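## Task

Coil the red wire around the reel as one strand turning the same way throughout, with no reversals, until the total unwound length remaining is less than one flange's radius. Only wire lying between the two flanges counts as wound (not wire beyond their rims or inside the central hole). Finish with the reel flat and entirely on the table.

## Robot and tools

ROBOT. Two YAM Ultra arms, left_arm and right_arm. Each has six revolute joints and a two-finger parallel gripper. In the scene frame the left_arm base sits at (-0.031, +0.366, 0) m with quat_wxyz (+1.000, 0, 0, -0.021), and the right_arm base at (+0.043, -0.236, 0) m with quat_wxyz (+1.000, 0, 0, +0.015). A camera stand is fixed behind the arms.

FRAMES. Scene frame: origin at table-top height, halfway between the nominal bases; +z up, +x out over the table, left_arm toward +y (image sides may differ). Each arm's printed hand pose, Hand target, velocities and offsets use that arm's own base axes, which are only slightly yawed from the scene axes. Rotations turn about the Hand target's position. Fingers point along the gripper's +z and close along its y. end_effector_position is the spot between the pads, roughly 1 cm short of the tips. Printed positions can be off by a few cm, more at long reach.

execute_actions(actions, cameras). actions is a list of actions; each action is up to 15 rows, one per 1/30 s step; if fewer rows, the last is held until step 15. Each row is one flat list of 14 numbers in [-1, 1] covering both arms: left_arm dx, dy, dz, rx, ry, rz, opening, then right_arm dx, dy, dz, rx, ry, rz, opening. The six pose numbers are an offset, not a pose: measured from that arm's Hand target as it was when the action began, along the arm's base axes. Every row counts from that same start, not from the previous row, but a new action starts from the updated Hand target, so a repeated offset adds up. Scale: 1.0 equals 0.6 m of travel or 180 degrees; rx, ry, rz form one rotation vector. A translation longer than 1.0 is shortened along its direction. opening is absolute: +1 fully open (0.094 m), -1 shut. Six zeros re-request the current Hand target; a 0 in the opening slot is a real command, so repeat the present opening to keep it. cameras: list of names, ["all"] or []; default shows images only for an empty actions list.

move(target, speed, blend, opening_speed, grip_force, blocking, cameras). target is either one 14-number row or a list of up to 15 rows, laid out exactly as above; every row is an offset from the Hand targets at the move's start, not from the preceding row. speed: m/s, 0.002 to 2.9, default 0.25 (turning limited to twice that in rad/s), one value or one per target. blend: corner rounding in m for a list, 0 means stop at each. opening_speed: rate on the -1 to +1 scale per second, at least 0.2. grip_force: newtons per pad, 10 to 50, one value or one per arm; it persists, and lower values close the fingers slowly. blocking=false returns after about 0.5 s while the move carries on. Paths are straight lines, capped at 10 s total, and ignore obstacles and the other arm. Opening changes can pause all arms. The result adds a move: line such as done, off_target, moving, held or fault, plus limits=paced (clipped) or limits=held (steps withheld).

wait(seconds): 0 to 10, arms keep their last command; returns early if a running move ends. stop(): brakes the running move. zoom_image(camera, region): camera is cam_high, cam_low, cam_left_wrist or cam_right_wrist; region [x0, y0, x1, y1] in pixels, at most 504 by 504, only for a camera in the newest images. read_manual(section): licence texts only. finished_scene(scene): ends the current scene, given its number; irreversible.

RESULTS. end_effector_position (m) and end_effector_quat_wxyz in the arm's base frame; Hand target (the last command after clipping; next offsets start here); Tool commands; grip_measured on the -1 to +1 scale (may read about 2.5 mm wide when empty, narrower on a squeezed part); Joint positions (last value is the finger opening in m); Joint velocities, omitted when all are within noise; Joint torques, total drive output including gravity, with joints 1 to 3 wrapping at ±28 N m; motor temperatures. MOTOR HOT appears at 75 °C; at 90 °C an OVER-TEMPERATURE FAULT folds that arm away for the rest of the scene; at 100 °C it goes limp.

CONTROL NOTES. Commanded orientation is clipped each step to within 40 degrees of the current one. Friction and weight can leave the gripper a few cm short of its target without any contact; resend the shortfall as an offset. A blocked arm keeps pushing until commanded back. Avoid paths near an arm's own base (go around it) and near-straight arm poses. Faster moves hit harder.

AVOID. Dropping or releasing moving objects, knocking anything off the table, slamming into fixed items, hard presses, arms or grippers touching each other (including one gripper closing on the other's fingers), strain on wrist camera cables, and tipping the reel. The reel must end flat on the table.

CAMERAS. cam_high, cam_low, cam_left_wrist, cam_right_wrist, each 672x504.

Each tool is called as name([rows], argument=value, ...), one row to a line, values as JSON.

## Session

execute_actions(actions=[])

Scene clock: 0.00 s.
left_arm: end_effector_position=(+0.3939, +0.0183, +0.0938) grip_measured=+1.000 end_effector_quat_wxyz=(+0.562, -0.063, +0.824, +0.024) | right_arm: end_effector_position=(+0.4005, -0.0469, +0.1105) grip_measured=+1.000 end_effector_quat_wxyz=(+0.589, +0.106, +0.792, -0.123)
Joint positions: left_arm=[-0.012 1.508 0.377 0.753 -0.123 -0.082 0.094] | right_arm=[0.041 1.564 0.399 0.865 0.364 0.036 0.094]
Joint velocities: within noise
Joint torques (N m): no reading
Motor temperatures (°C): left_arm=[28 30 32 27 23 25 25] | right_arm=[24 29 28 32 23 25 23]
Heat: left arm: 32 °C; right arm: 32 °C.
Hand target: left_arm +0.3970, +0.0184, +0.1017; +0.572, -0.064, +0.818, +0.024 | right_arm +0.4009, -0.0472, +0.1117; +0.589, +0.106, +0.792, -0.124
Tool commands: left_gripper/opening=+1.0 right_gripper/opening=+1.0

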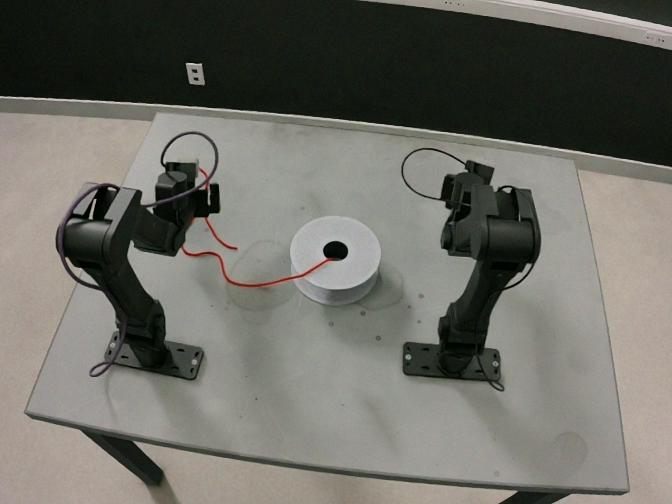

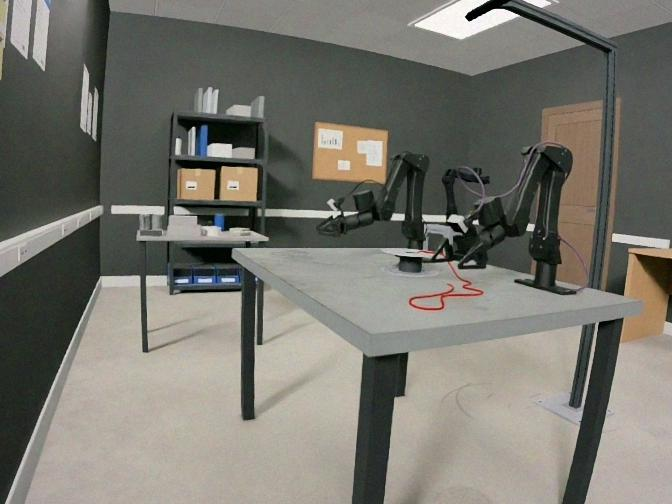

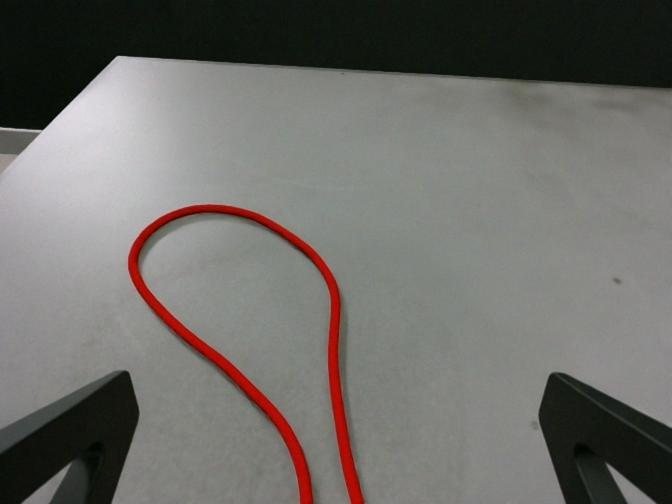

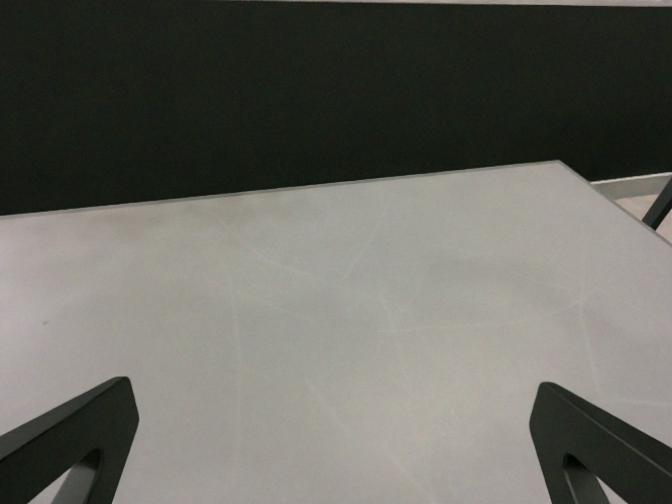

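zoom_image(camera="cam_high", region=[140, 130, 420, 340])

zoom_image(camera="cam_low", region=[320, 200, 540, 340])

Scaled by 1.800 from the camera's 672x504 image, which has a finer 960x720 frame.

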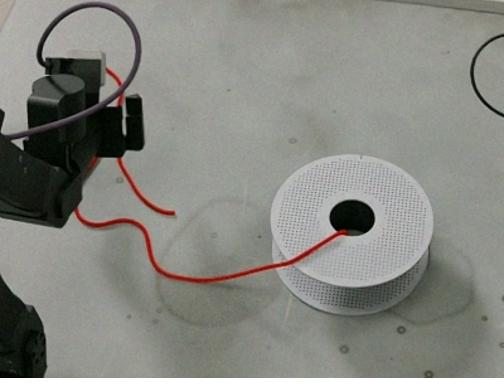

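Scaled by 2.291 from the camera's 672x504 image, which has a finer 960x720 frame.

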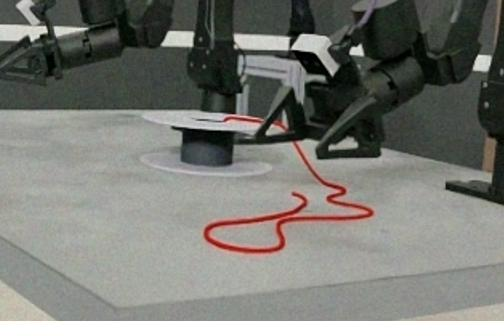

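move([
  [0,0,0.163,0,0,0,1,0,0,0,0,0,0,1],
  [-0.232,-0.507,0.163,0.06,0.131,-0.306,1,0,0,0,0,0,0,1],
], blend=[0.03,0], cameras=["all"])

Scene clock: 15.47 s.
left_arm: end_effector_position=(+0.2562, -0.2801, +0.1881) grip_measured=+1.000 end_effector_quat_wxyz=(+0.340, +0.372, +0.851, -0.149) | right_arm: end_effector_position=(+0.4005, -0.0469, +0.1105) grip_measured=+1.000 end_effector_quat_wxyz=(+0.589, +0.106, +0.792, -0.123)
Joint positions: left_arm=[-0.836 1.32 1.061 -0.55 -0.008 -0.009 0.094] | right_arm=[0.041 1.564 0.399 0.865 0.364 0.036 0.094]
Joint torques (N m): left_arm=[-0.34 -3.54 10.03 1.28 0.05 0.07] | right_arm=[-0.05 -7.01 6.74 1.83 0.06 -0.02]
Heat: left arm: 33 °C; right arm: 34 °C.
Hand target: left_arm +0.2578, -0.2858, +0.1995; +0.349, +0.376, +0.844, -0.155 | right_arm +0.4009, -0.0472, +0.1117; +0.589, +0.106, +0.792, -0.124
Off the commanded pose: left_arm 0.013 m, 2 deg | right_arm 0.001 m, 0 deg.
move: off_target (left_arm)

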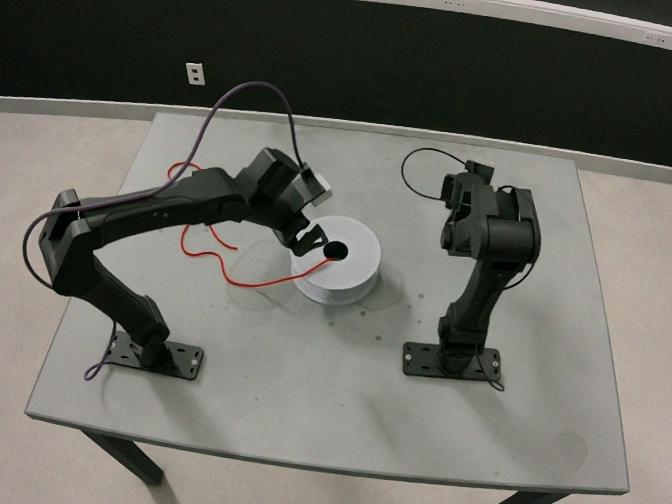

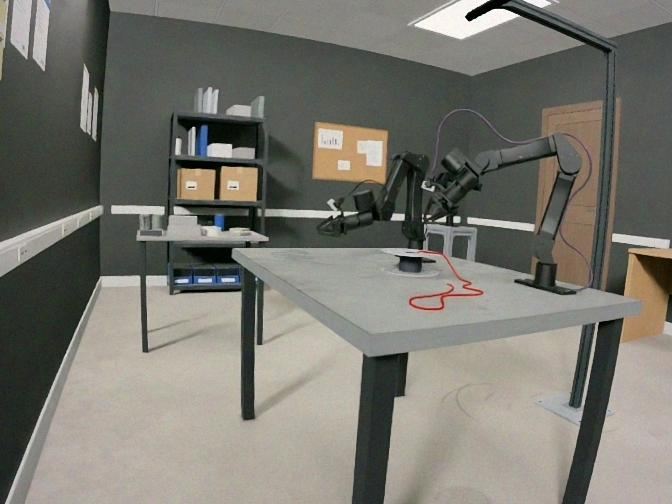

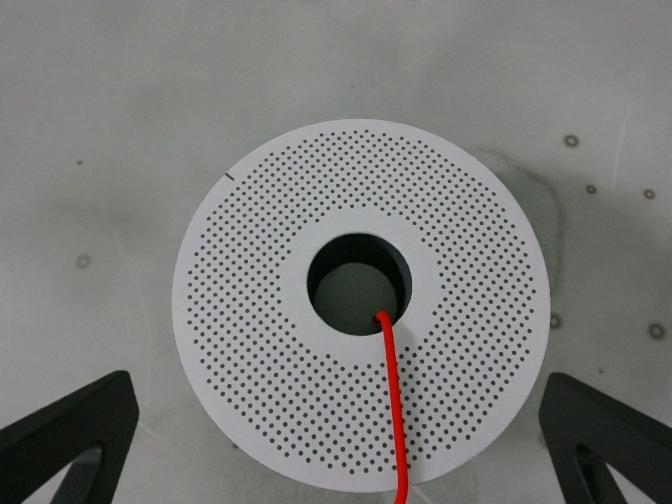

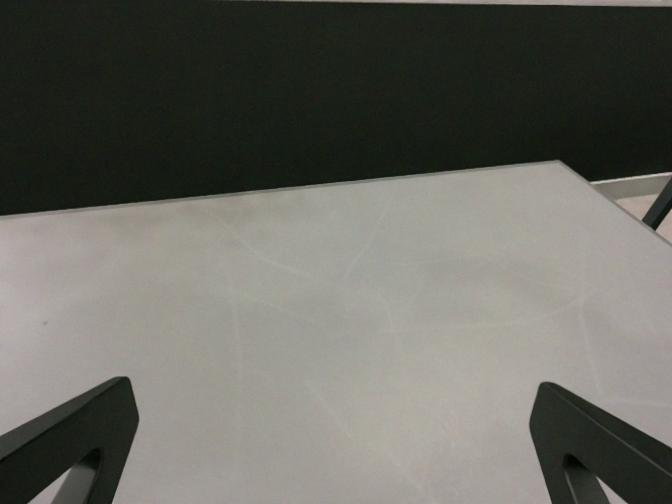

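zoom_image(camera="cam_left_wrist", region=[280, 210, 440, 400])

zoom_image(camera="cam_low", region=[370, 220, 500, 320])

zoom_image(camera="cam_high", region=[150, 140, 400, 320])

Scaled by 2.653 from the camera's 672x504 image, which has a finer 960x720 frame.

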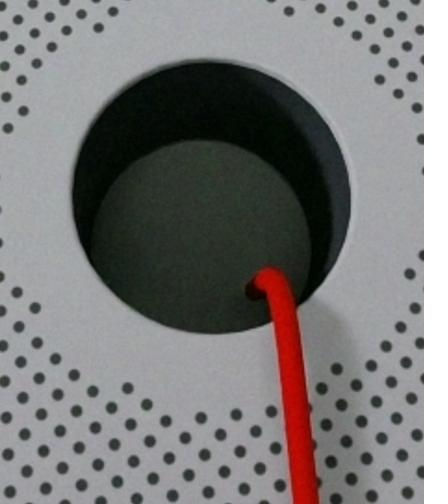

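Scaled by 3.877 from the camera's 672x504 image, which has a finer 960x720 frame.

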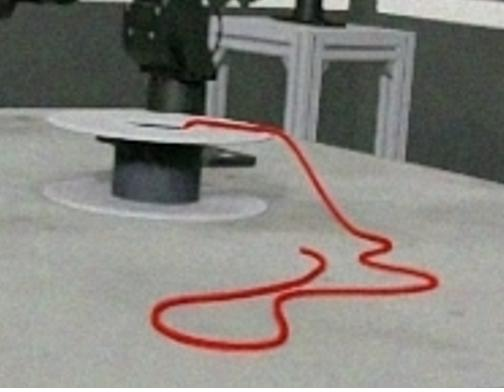

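Scaled by 2.016 from the camera's 672x504 image, which has a finer 960x720 frame.

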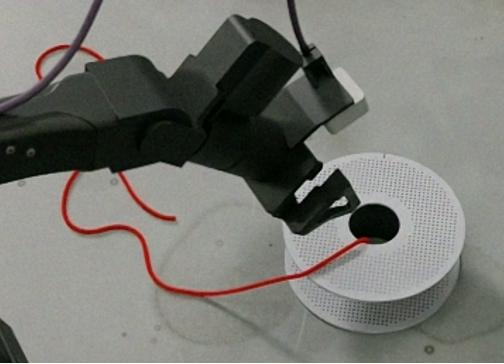

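move([
  [0.12,0.4,0.08,0,0,0,1,0,0,0.18,0,0,0,1],
  [0.12,0.4,0.08,0,0,0,1,-0.405,0.401,0.18,-0.025,0.170,0.369,1],
], blend=[0.03,0], cameras=["all"])

zoom_image(camera="cam_right_wrist", region=[200, 120, 460, 380])

Scene clock: 31.00 s.
left_arm: end_effector_position=(+0.3273, -0.0453, +0.2381) grip_measured=+1.000 end_effector_quat_wxyz=(+0.339, +0.372, +0.850, -0.152) | right_arm: end_effector_position=(+0.1613, +0.1919, +0.2123) grip_measured=+1.000 end_effector_quat_wxyz=(+0.347, -0.395, +0.836, +0.156)
Joint positions: left_arm=[0.187 1.382 1.356 -1.082 0.629 0.859 0.094] | right_arm=[0.872 0.801 0.893 -0.884 0.006 -0.014 0.094]
Joint torques (N m): left_arm=[0.55 -3.36 9.2 0.75 0.56 0.1] | right_arm=[0.58 -1.02 10.4 1.39 -0.12 0.1]
Heat: left arm: 34 °C; right arm: 35 °C.
Hand target: left_arm +0.3299, -0.0458, +0.2475; +0.349, +0.376, +0.844, -0.155 | right_arm +0.1579, +0.1935, +0.2198; +0.346, -0.396, +0.835, +0.164
Off the commanded pose: left_arm 0.010 m, 1 deg | right_arm 0.008 m, 1 deg.
move: done

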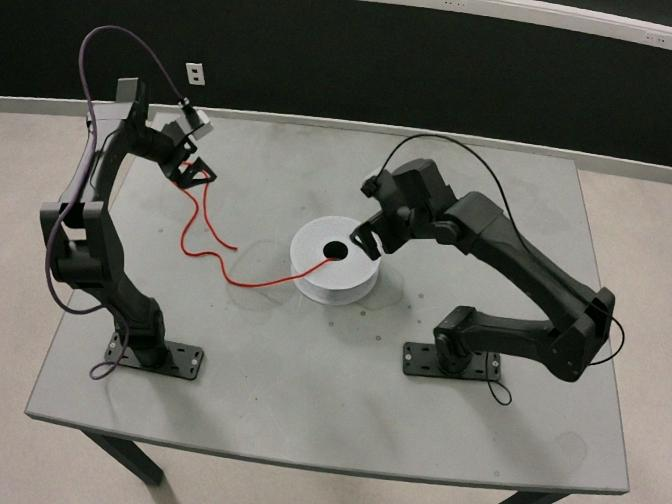

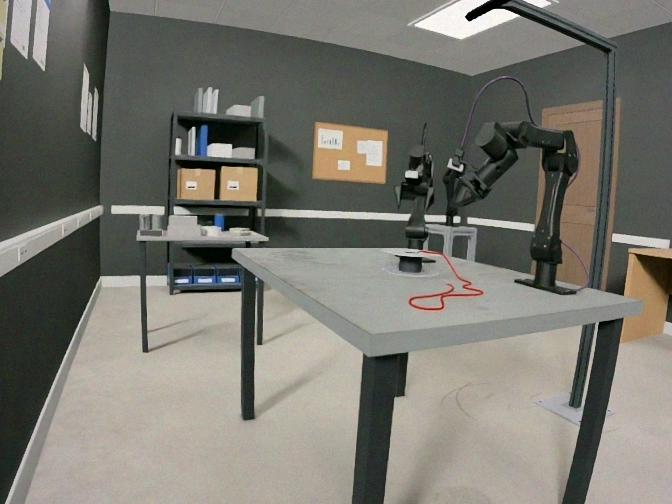

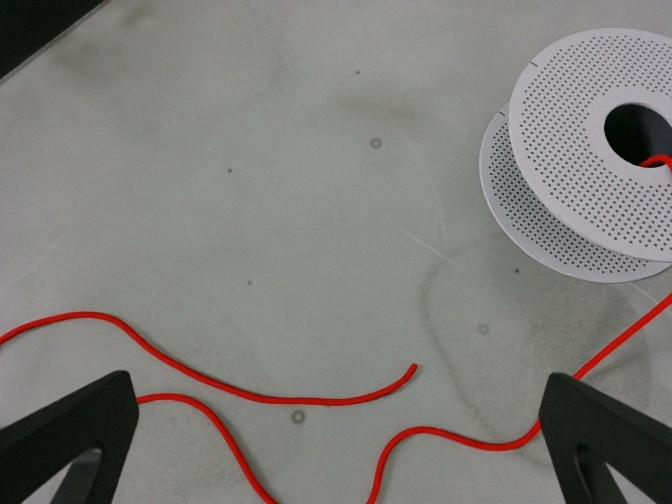

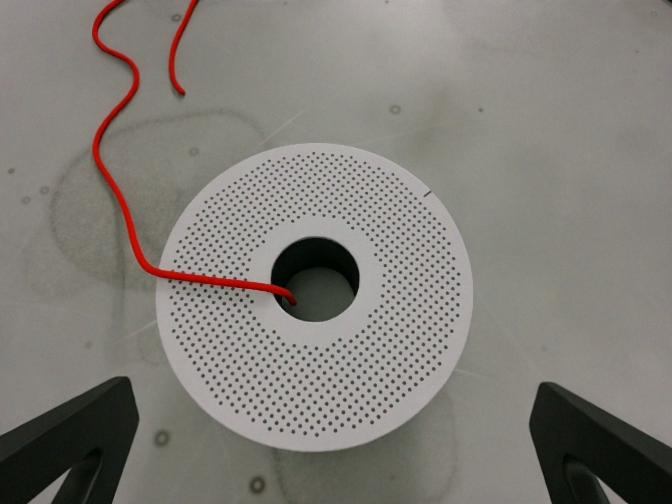

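Scaled by 1.938 from the camera's 672x504 image, which has a finer 960x720 frame.

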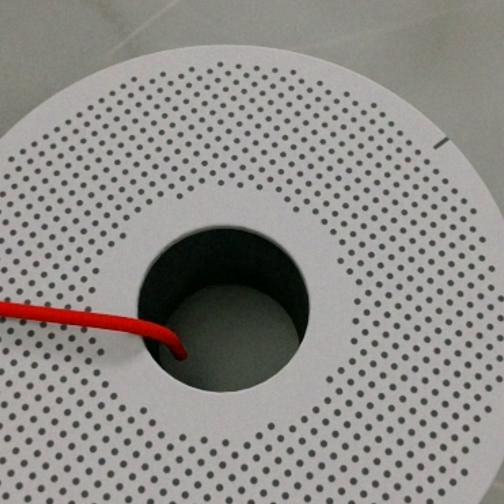

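move(target=[-0.099,0.0167,-0.2458,0.209,0.1378,-0.0915,0,0,0,0,0,0,0,1], cameras=["cam_left_wrist","cam_high"])

Scene clock: 57.70 s.
left_arm: end_effector_position=(+0.2718, -0.0347, +0.1020) grip_measured=+0.002 end_effector_quat_wxyz=(+0.003, +0.540, +0.841, +0.001) | right_arm: end_effector_position=(+0.1613, +0.1919, +0.2122) grip_measured=+1.000 end_effector_quat_wxyz=(+0.347, -0.395, +0.836, +0.156)
Joint positions: left_arm=[-0.129 1.579 1.219 -1.204 0.002 1.013 0.047] | right_arm=[0.872 0.801 0.893 -0.884 0.006 -0.013 0.094]
Joint torques (N m): left_arm=[-0.42 -4.67 5.37 0.14 -0.02 -0.06] | right_arm=[0.55 -0.9 10.47 1.38 -0.1 0.1]
Heat: left arm: 36 °C; right arm: 35 °C.
Hand target: left_arm +0.2704, -0.0358, +0.1000; +0.000, +0.540, +0.842, -0.001 | right_arm +0.1579, +0.1935, +0.2198; +0.346, -0.396, +0.835, +0.164
Off the commanded pose: left_arm 0.003 m, 0 deg | right_arm 0.008 m, 1 deg.
move: done
Images, in order (width x height): cam_high 672x504, cam_left_wrist 672x504.

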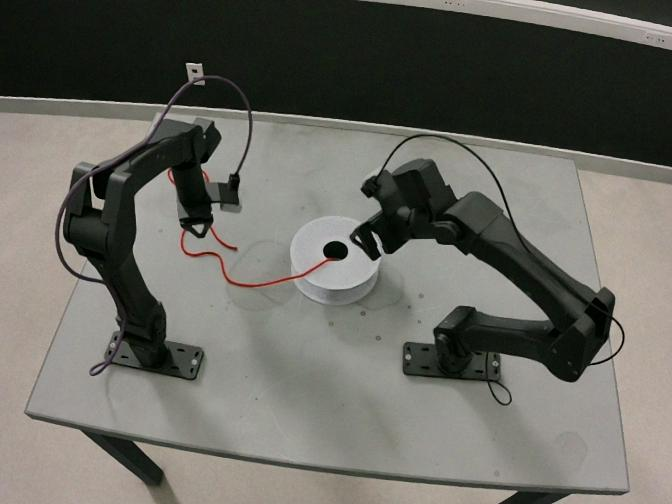

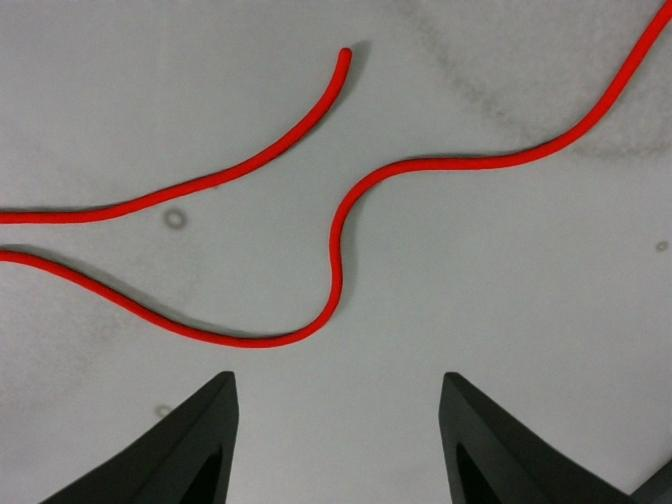

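move(target=[-0.0107,0.0242,-0.1167,0,0,0,0,0,0,0,0,0,0,1], cameras=["cam_left_wrist","cam_low"], speed=0.15)

zoom_image(camera="cam_low", region=[380, 200, 520, 320])

Scene clock: 61.30 s.
left_arm: end_effector_position=(+0.2622, -0.0226, +0.0322) grip_measured=+0.002 end_effector_quat_wxyz=(-0.003, +0.539, +0.842, -0.001) | right_arm: end_effector_position=(+0.1613, +0.1919, +0.2122) grip_measured=+1.000 end_effector_quat_wxyz=(+0.347, -0.395, +0.836, +0.156)
Joint positions: left_arm=[-0.09 1.621 0.975 -0.931 -0.001 1.049 0.047] | right_arm=[0.872 0.801 0.893 -0.884 0.006 -0.013 0.094]
Joint torques (N m): left_arm=[0.59 -4.53 5 0.26 0.01 0.12] | right_arm=[0.55 -1.07 10.45 1.4 -0.15 0.1]
Heat: left arm: 35 °C; right arm: 35 °C.
Hand target: left_arm +0.2641, -0.0213, +0.0300; +0.000, +0.540, +0.842, +0.000 | right_arm +0.1579, +0.1935, +0.2198; +0.346, -0.396, +0.835, +0.164
Off the commanded pose: left_arm 0.003 m, 0 deg | right_arm 0.008 m, 1 deg.
move: done
Images, in order (width x height): cam_low 672x504, cam_left_wrist 672x504.

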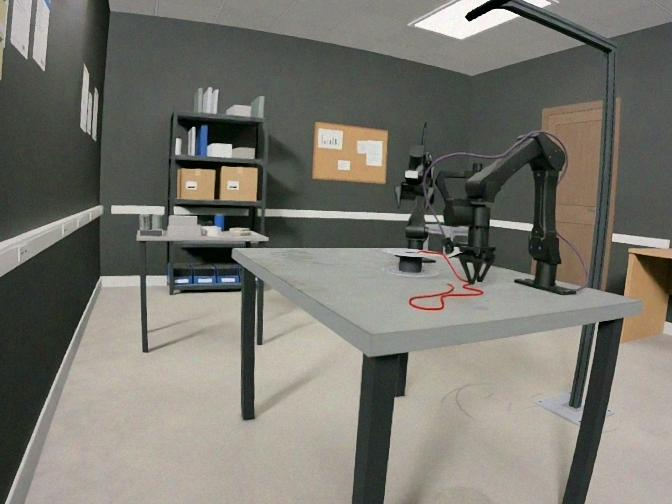

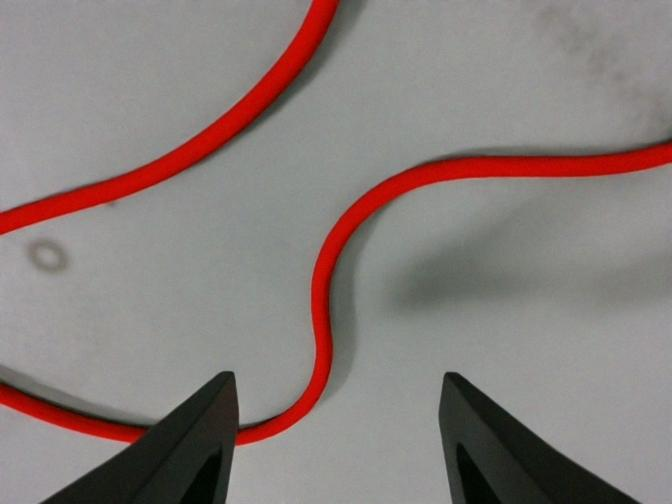

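Scaled by 3.600 from the camera's 672x504 image, which has a finer 960x720 frame.

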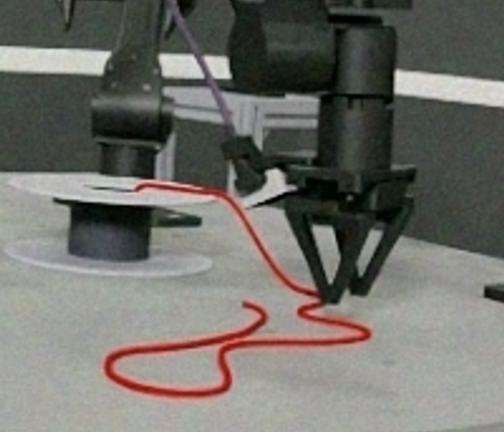

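move(target=[0.003,0.004,-0.03,0,0,0,0,0,0,0,0,0,0,1], cameras=["cam_left_wrist"], speed=0.05)

Scene clock: 63.83 s.
left_arm: end_effector_position=(+0.2649, -0.0205, +0.0150) grip_measured=+0.002 end_effector_quat_wxyz=(-0.001, +0.540, +0.842, +0.000) | right_arm: end_effector_position=(+0.1613, +0.1919, +0.2122) grip_measured=+1.000 end_effector_quat_wxyz=(+0.347, -0.395, +0.836, +0.156)
Joint positions: left_arm=[-0.082 1.657 0.938 -0.855 -0.001 1.058 0.047] | right_arm=[0.872 0.801 0.893 -0.884 0.006 -0.013 0.094]
Joint torques (N m): left_arm=[0.68 -4.51 4.67 0.27 0.01 0.07] | right_arm=[0.59 -1.01 10.39 1.38 -0.13 0.11]
Heat: left arm: 35 °C; right arm: 35 °C.
Hand target: left_arm +0.2658, -0.0188, +0.0120; +0.000, +0.540, +0.842, -0.001 | right_arm +0.1579, +0.1935, +0.2198; +0.346, -0.396, +0.835, +0.164
Off the commanded pose: left_arm 0.004 m, 0 deg | right_arm 0.008 m, 1 deg.
move: done
Images, in order (width x height): cam_left_wrist 672x504.

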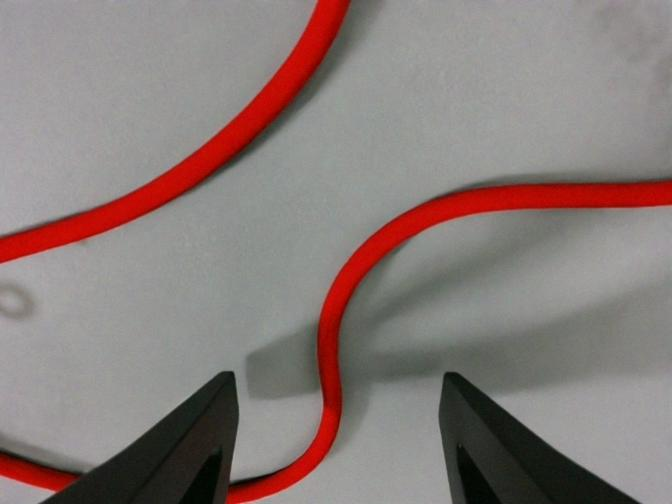

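move(target=[0,0,-0.012,0,0,0,0,0,0,0,0,0,0,1], cameras=["cam_left_wrist"], speed=0.03)

Scene clock: 65.27 s.
left_arm: end_effector_position=(+0.2654, -0.0205, +0.0123) grip_measured=+0.002 end_effector_quat_wxyz=(+0.000, +0.540, +0.842, +0.001) | right_arm: end_effector_position=(+0.1613, +0.1919, +0.2122) grip_measured=+1.000 end_effector_quat_wxyz=(+0.347, -0.395, +0.836, +0.156)
Joint positions: left_arm=[-0.082 1.66 0.93 -0.84 -0.001 1.059 0.047] | right_arm=[0.872 0.801 0.893 -0.884 0.006 -0.013 0.094]
Joint torques (N m): left_arm=[0.65 -3.86 3.86 0.43 0.01 0.09] | right_arm=[0.68 -0.96 10.48 1.38 -0.12 0.11]
Heat: left arm: 35 °C; right arm: 35 °C.
Hand target: left_arm +0.2658, -0.0188, +0.0048; +0.000, +0.540, +0.842, -0.001 | right_arm +0.1579, +0.1935, +0.2198; +0.346, -0.396, +0.835, +0.164
Off the commanded pose: left_arm 0.008 m, 0 deg | right_arm 0.008 m, 1 deg.
move: done
Images, in order (width x height): cam_left_wrist 672x504.

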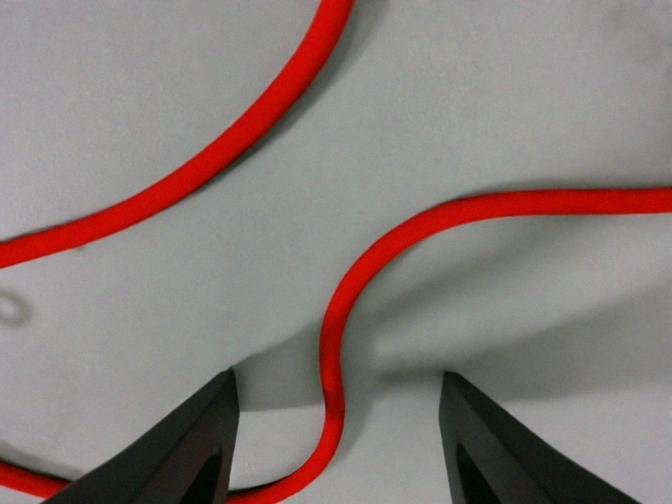

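move(target=[0,0,0.009,0,0,0,-1,0,0,0,0,0,0,1], cameras=["cam_left_wrist"], speed=0.03, grip_force=[30,50], opening_speed=0.6)

Scene clock: 68.60 s.
left_arm: end_effector_position=(+0.2679, -0.0201, +0.0123) grip_measured=-0.935 end_effector_quat_wxyz=(+0.004, +0.540, +0.842, +0.004) | right_arm: end_effector_position=(+0.1613, +0.1919, +0.2122) grip_measured=+1.000 end_effector_quat_wxyz=(+0.347, -0.395, +0.836, +0.156)
Joint positions: left_arm=[-0.082 1.66 0.93 -0.83 -0.005 1.059 0.003] | right_arm=[0.872 0.801 0.893 -0.884 0.006 -0.013 0.094]
Joint torques (N m): left_arm=[0.66 -4.59 5.01 0.11 0.05 0.09] | right_arm=[0.54 -0.98 10.44 1.37 -0.12 0.08]
Heat: left arm: 34 °C; right arm: 35 °C.
Hand target: left_arm +0.2658, -0.0188, +0.0102; +0.000, +0.540, +0.842, +0.000 | right_arm +0.1579, +0.1935, +0.2198; +0.346, -0.396, +0.835, +0.164
Off the commanded pose: left_arm 0.003 m, 1 deg | right_arm 0.008 m, 1 deg.
grip_force (N): 30, 50
move: done
Images, in order (width x height): cam_left_wrist 672x504.

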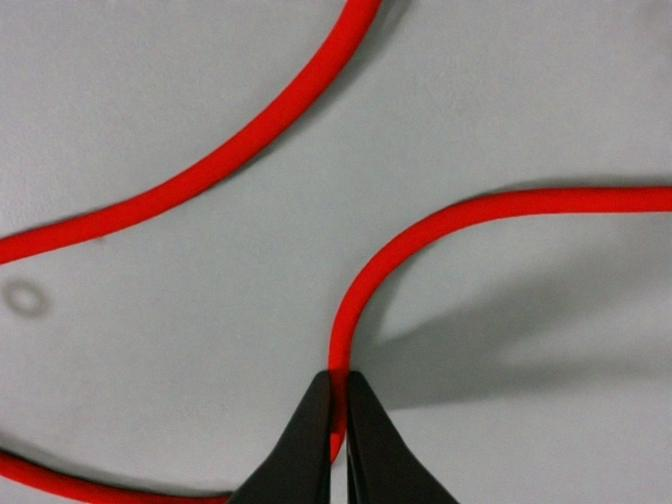

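move(target=[0,0,0.05,0,0,0,-1,0.0725,0.1062,-0.133,-0.1994,0.151,0.0223,-0.9], cameras=["all"])

Scene clock: 73.53 s.
left_arm: end_effector_position=(+0.2586, -0.0193, +0.0274) grip_measured=-0.937 end_effector_quat_wxyz=(-0.018, +0.540, +0.842, -0.007) | right_arm: end_effector_position=(+0.2026, +0.2532, +0.1374) grip_measured=-0.898 end_effector_quat_wxyz=(+0.003, -0.454, +0.891, -0.002)
Joint positions: left_arm=[-0.082 1.644 0.978 -0.942 -0.005 1.059 0.003] | right_arm=[0.896 1.768 1.569 -1.369 0.006 -0.046 0.005]
Joint torques (N m): left_arm=[0.65 -7.09 7.65 -0.11 0.04 0.09] | right_arm=[0.5 -8.53 9.44 0.05 -0.06 -0.13]
Heat: left arm: 34 °C; right arm: 35 °C.
Hand target: left_arm +0.2658, -0.0188, +0.0402; +0.000, +0.540, +0.842, +0.000 | right_arm +0.2014, +0.2571, +0.1399; +0.000, -0.461, +0.887, +0.000
Off the commanded pose: left_arm 0.015 m, 2 deg | right_arm 0.005 m, 1 deg.
grip_force (N): 30, 50
move: off_target (left_arm)

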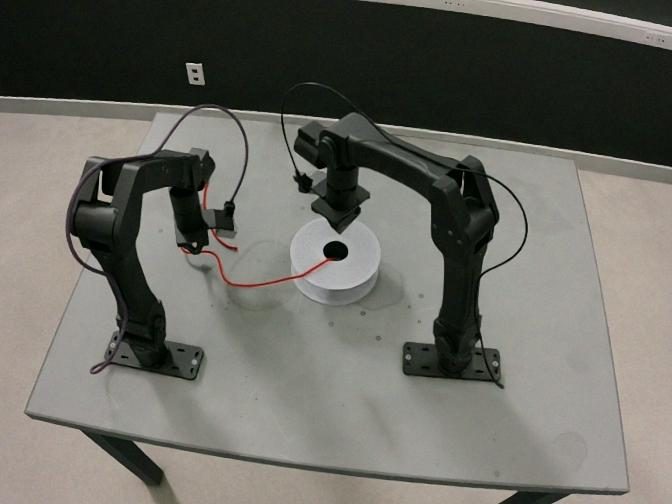

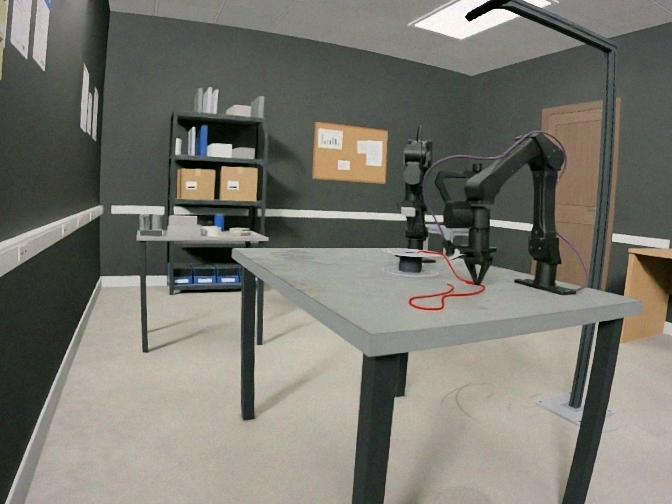

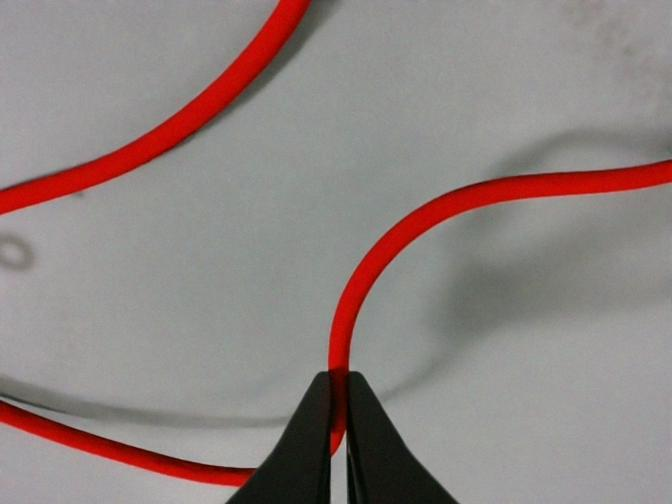

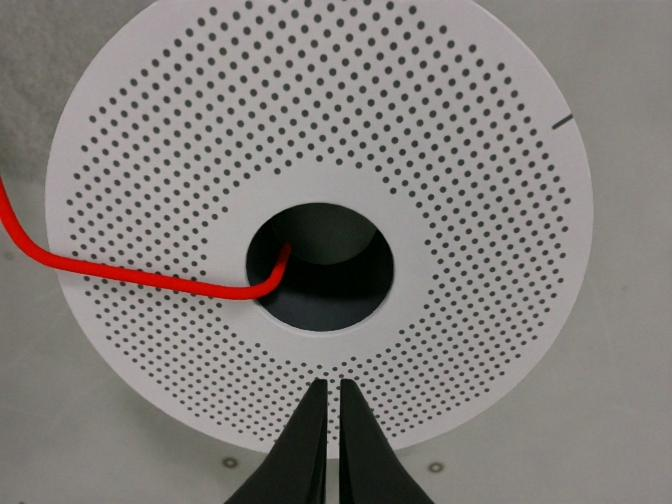

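move(target=[0,0,0,0,0,0,-1,-0.0053,0.0018,-0.095,0,0,0,-0.95], cameras=["cam_right_wrist","cam_low"], speed=0.1)

zoom_image(camera="cam_low", region=[380, 200, 520, 320])

Scene clock: 79.33 s.
left_arm: end_effector_position=(+0.2586, -0.0193, +0.0274) grip_measured=-0.937 end_effector_quat_wxyz=(-0.018, +0.540, +0.842, -0.007) | right_arm: end_effector_position=(+0.2009, +0.2563, +0.0904) grip_measured=-0.948 end_effector_quat_wxyz=(+0.007, -0.459, +0.889, +0.000)
Joint positions: left_arm=[-0.082 1.644 0.978 -0.942 -0.005 1.059 0.003] | right_arm=[0.906 1.773 1.389 -1.174 0.006 -0.046 0.002]
Joint torques (N m): left_arm=[0.66 -7.1 7.66 -0.11 0.05 0.08] | right_arm=[0.59 -8.38 6.24 0.37 -0.07 -0.01]
Heat: left arm: 34 °C; right arm: 34 °C.
Hand target: left_arm +0.2658, -0.0188, +0.0402; +0.000, +0.540, +0.842, +0.000 | right_arm +0.1982, +0.2582, +0.0829; +0.000, -0.461, +0.887, +0.000
Off the commanded pose: left_arm 0.015 m, 2 deg | right_arm 0.008 m, 1 deg.
grip_force (N): 30, 50
move: off_target (left_arm)
Images, in order (width x height): cam_low 672x504, cam_right_wrist 672x504.

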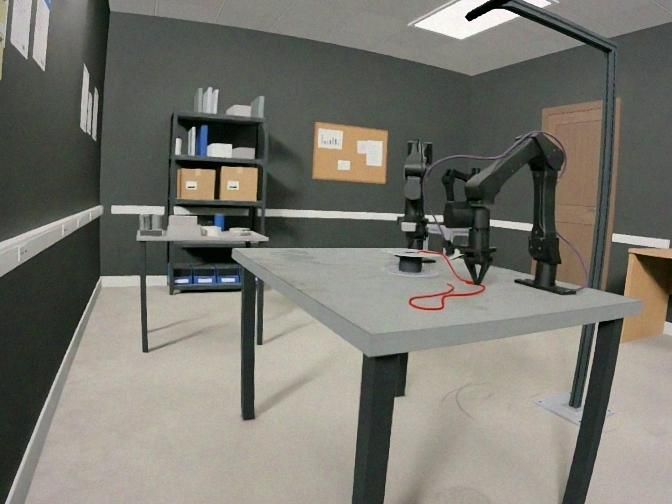

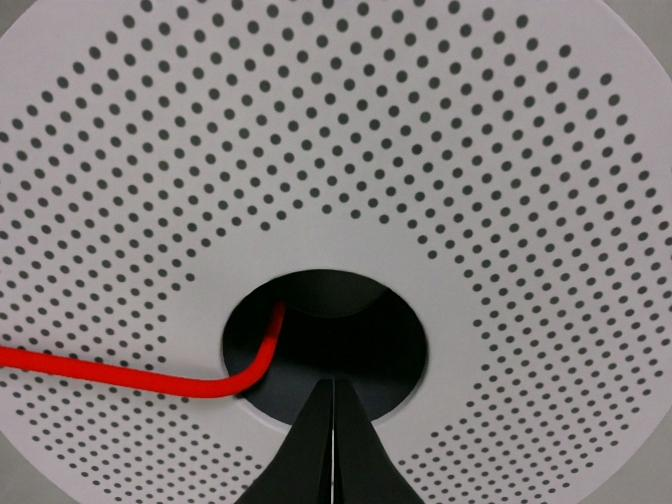

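Scaled by 3.600 from the camera's 672x504 image, which has a finer 960x720 frame.

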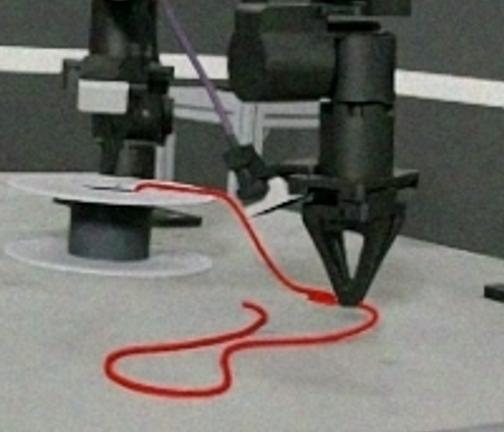

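move(target=[0,0,0,0,0,0,-1,-0.0005,-0.0015,-0.055,0,0,0,-0.95], cameras=["cam_right_wrist"], speed=0.06)

Scene clock: 81.93 s.
left_arm: end_effector_position=(+0.2586, -0.0193, +0.0274) grip_measured=-0.937 end_effector_quat_wxyz=(-0.018, +0.540, +0.842, -0.007) | right_arm: end_effector_position=(+0.2010, +0.2563, +0.0577) grip_measured=-0.948 end_effector_quat_wxyz=(+0.007, -0.459, +0.889, +0.000)
Joint positions: left_arm=[-0.082 1.644 0.978 -0.942 -0.005 1.059 0.003] | right_arm=[0.906 1.798 1.287 -1.046 0.006 -0.046 0.002]
Joint torques (N m): left_arm=[0.66 -7.1 7.65 -0.11 0.05 0.09] | right_arm=[0.46 -8.38 6.04 0.38 -0.07 0]
Heat: left arm: 34 °C; right arm: 34 °C.
Hand target: left_arm +0.2658, -0.0188, +0.0402; +0.000, +0.540, +0.842, +0.000 | right_arm +0.1979, +0.2574, +0.0499; +0.000, -0.461, +0.887, +0.000
Off the commanded pose: left_arm 0.015 m, 2 deg | right_arm 0.008 m, 1 deg.
grip_force (N): 30, 50
move: off_target (left_arm)
Images, in order (width x height): cam_right_wrist 672x504.

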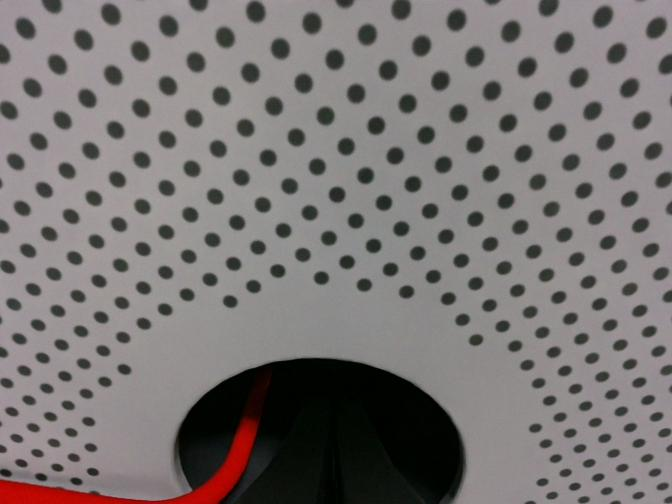

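move(target=[0,0,0,0,0,0,-1,0,0,0,0,0,0,-0.1], cameras=["cam_right_wrist","cam_high"], opening_speed=0.4, grip_force=[30,30])

Scene clock: 85.03 s.
left_arm: end_effector_position=(+0.2586, -0.0193, +0.0274) grip_measured=-0.937 end_effector_quat_wxyz=(-0.018, +0.540, +0.842, -0.007) | right_arm: end_effector_position=(+0.2020, +0.2569, +0.0577) grip_measured=-0.215 end_effector_quat_wxyz=(+0.011, -0.460, +0.888, -0.004)
Joint positions: left_arm=[-0.082 1.644 0.978 -0.942 -0.005 1.059 0.003] | right_arm=[0.91 1.798 1.287 -1.042 0.016 -0.046 0.037]
Joint torques (N m): left_arm=[0.66 -7.08 7.65 -0.11 0.04 0.08] | right_arm=[0.14 -8.4 6.05 0.36 -0.15 0]
Heat: left arm: 34 °C; right arm: 34 °C.
Hand target: left_arm +0.2658, -0.0188, +0.0402; +0.000, +0.540, +0.842, +0.000 | right_arm +0.1979, +0.2573, +0.0499; +0.000, -0.461, +0.887, +0.000
Off the commanded pose: left_arm 0.015 m, 2 deg | right_arm 0.009 m, 1 deg.
grip_force (N): 30, 30
move: off_target (left_arm)
Images, in order (width x height): cam_high 672x504, cam_right_wrist 672x504.

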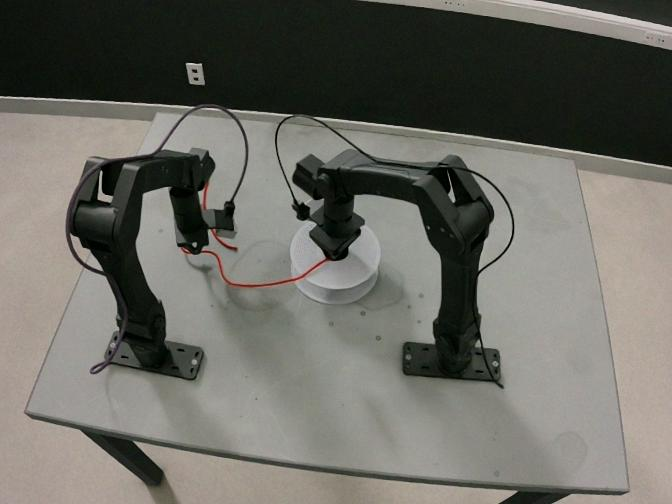

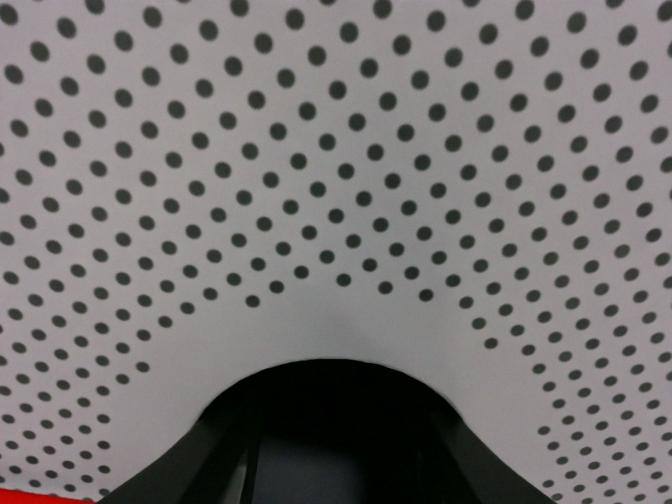

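move([
  [0,0,-0.02,0,0,0,-1,0,0,0,0,0,0,-0.1],
  [0,0,0.1,0,0,0,0,0,0,0,0,0,0,-0.1],
  [0.092,0.094,0.1,0,0,0.4056,0,0,0,0,0,0,0,-0.1],
], cameras=["cam_left_wrist"])

Scene clock: 98.77 s.
left_arm: end_effector_position=(+0.3163, +0.0357, +0.0960) grip_measured=-0.002 end_effector_quat_wxyz=(-0.004, -0.059, +0.998, +0.002) | right_arm: end_effector_position=(+0.2020, +0.2569, +0.0577) grip_measured=-0.215 end_effector_quat_wxyz=(+0.011, -0.460, +0.888, -0.004)
Joint positions: left_arm=[0.107 1.761 1.396 -1.213 -0.004 -0.011 0.047] | right_arm=[0.91 1.798 1.287 -1.042 0.016 -0.046 0.037]
Joint torques (N m): left_arm=[0.62 -5.65 8.44 -0.01 0.05 -0.11] | right_arm=[0.13 -8.44 6.12 0.37 -0.17 -0.01]
Heat: left arm: 34 °C; right arm: 33 °C.
Hand target: left_arm +0.3210, +0.0375, +0.1002; +0.000, -0.067, +0.998, -0.001 | right_arm +0.1979, +0.2573, +0.0499; +0.000, -0.461, +0.887, +0.000
Off the commanded pose: left_arm 0.007 m, 1 deg | right_arm 0.009 m, 1 deg.
grip_force (N): 30, 30
move: done
Images, in order (width x height): cam_left_wrist 672x504.

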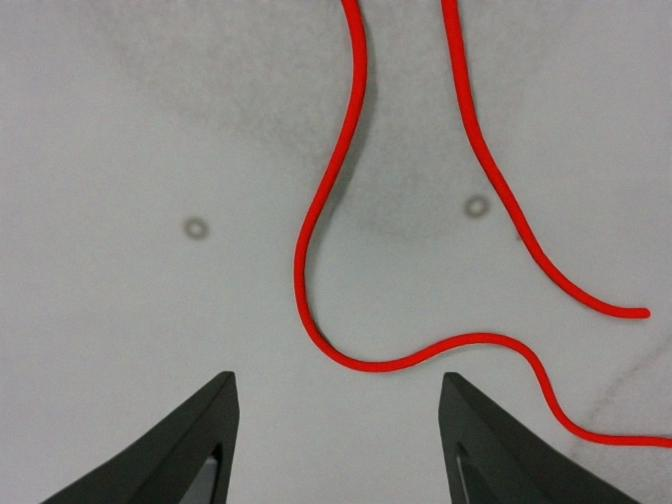

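move([
  [-0.015,0.0233,-0.117,0,0,0,0,0,0,0,0,0,0,-0.1],
  [-0.015,0.0233,-0.147,0,0,0,0,0,0,0,0,0,0,-0.1],
], speed=[0.15,0.05], cameras=["cam_left_wrist"])

Scene clock: 102.60 s.
left_arm: end_effector_position=(+0.3100, +0.0502, +0.0151) grip_measured=-0.002 end_effector_quat_wxyz=(-0.003, -0.067, +0.998, +0.001) | right_arm: end_effector_position=(+0.2020, +0.2569, +0.0577) grip_measured=-0.215 end_effector_quat_wxyz=(+0.011, -0.460, +0.888, -0.004)
Joint positions: left_arm=[0.155 1.831 1.148 -0.895 -0.003 0.02 0.047] | right_arm=[0.91 1.798 1.287 -1.042 0.016 -0.046 0.037]
Joint torques (N m): left_arm=[0.51 -5.94 4.85 0.3 0.04 0.08] | right_arm=[0.16 -8.4 6.22 0.36 -0.18 -0.01]
Heat: left arm: 34 °C; right arm: 33 °C.
Hand target: left_arm +0.3120, +0.0516, +0.0119; +0.000, -0.067, +0.998, +0.000 | right_arm +0.1979, +0.2573, +0.0499; +0.000, -0.461, +0.887, +0.000
Off the commanded pose: left_arm 0.004 m, 0 deg | right_arm 0.009 m, 1 deg.
grip_force (N): 30, 30
move: done
Images, in order (width x height): cam_left_wrist 672x504.

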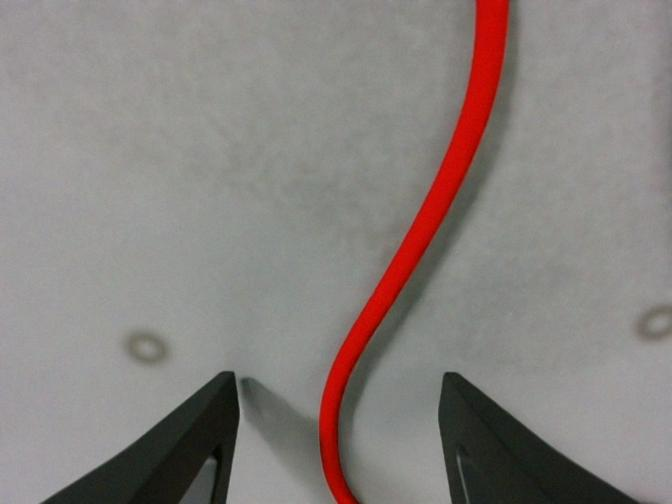

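move([
  [0,0,-0.005,0,0,0,0,0,0,0,0,0,0,-0.1],
  [0,0,-0.004,0,0,0,-1,0,0,0,0,0,0,-0.1],
  [0,0,0.05,0,0,0,-1,0,0,0,0,0,0,-0.1],
], speed=0.05, opening_speed=0.7, cameras=["cam_left_wrist","cam_high"])

Scene clock: 108.10 s.
left_arm: end_effector_position=(+0.3035, +0.0491, +0.0261) grip_measured=-0.939 end_effector_quat_wxyz=(-0.023, -0.067, +0.997, +0.000) | right_arm: end_effector_position=(+0.2020, +0.2569, +0.0577) grip_measured=-0.215 end_effector_quat_wxyz=(+0.011, -0.460, +0.888, -0.004)
Joint positions: left_arm=[0.155 1.826 1.189 -0.979 -0.003 0.021 0.003] | right_arm=[0.91 1.798 1.287 -1.042 0.016 -0.046 0.037]
Joint torques (N m): left_arm=[0.5 -8.94 7.76 -0.1 0.04 0.07] | right_arm=[0.13 -8.34 6.01 0.35 -0.16 -0.01]
Heat: left arm: 34 °C; right arm: 33 °C.
Hand target: left_arm +0.3119, +0.0516, +0.0419; +0.000, -0.067, +0.998, +0.000 | right_arm +0.1979, +0.2573, +0.0499; +0.000, -0.461, +0.887, +0.000
Off the commanded pose: left_arm 0.018 m, 3 deg | right_arm 0.009 m, 1 deg.
grip_force (N): 30, 30
move: off_target (left_arm)
Images, in order (width x height): cam_high 672x504, cam_left_wrist 672x504.

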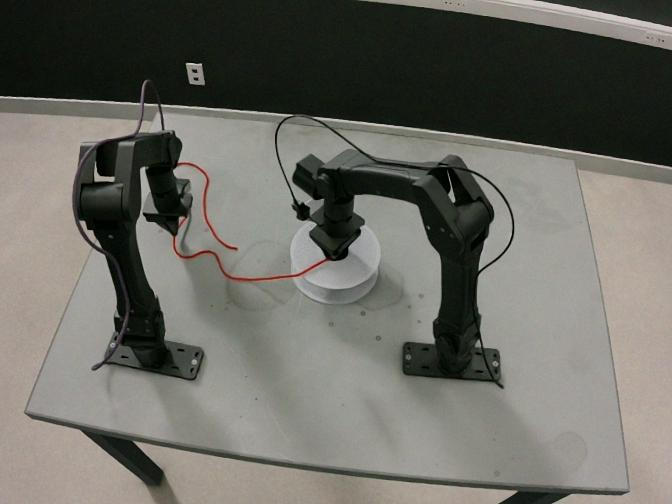

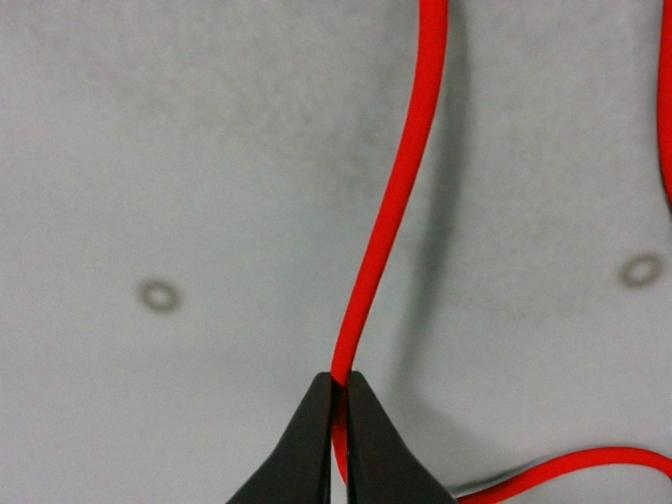

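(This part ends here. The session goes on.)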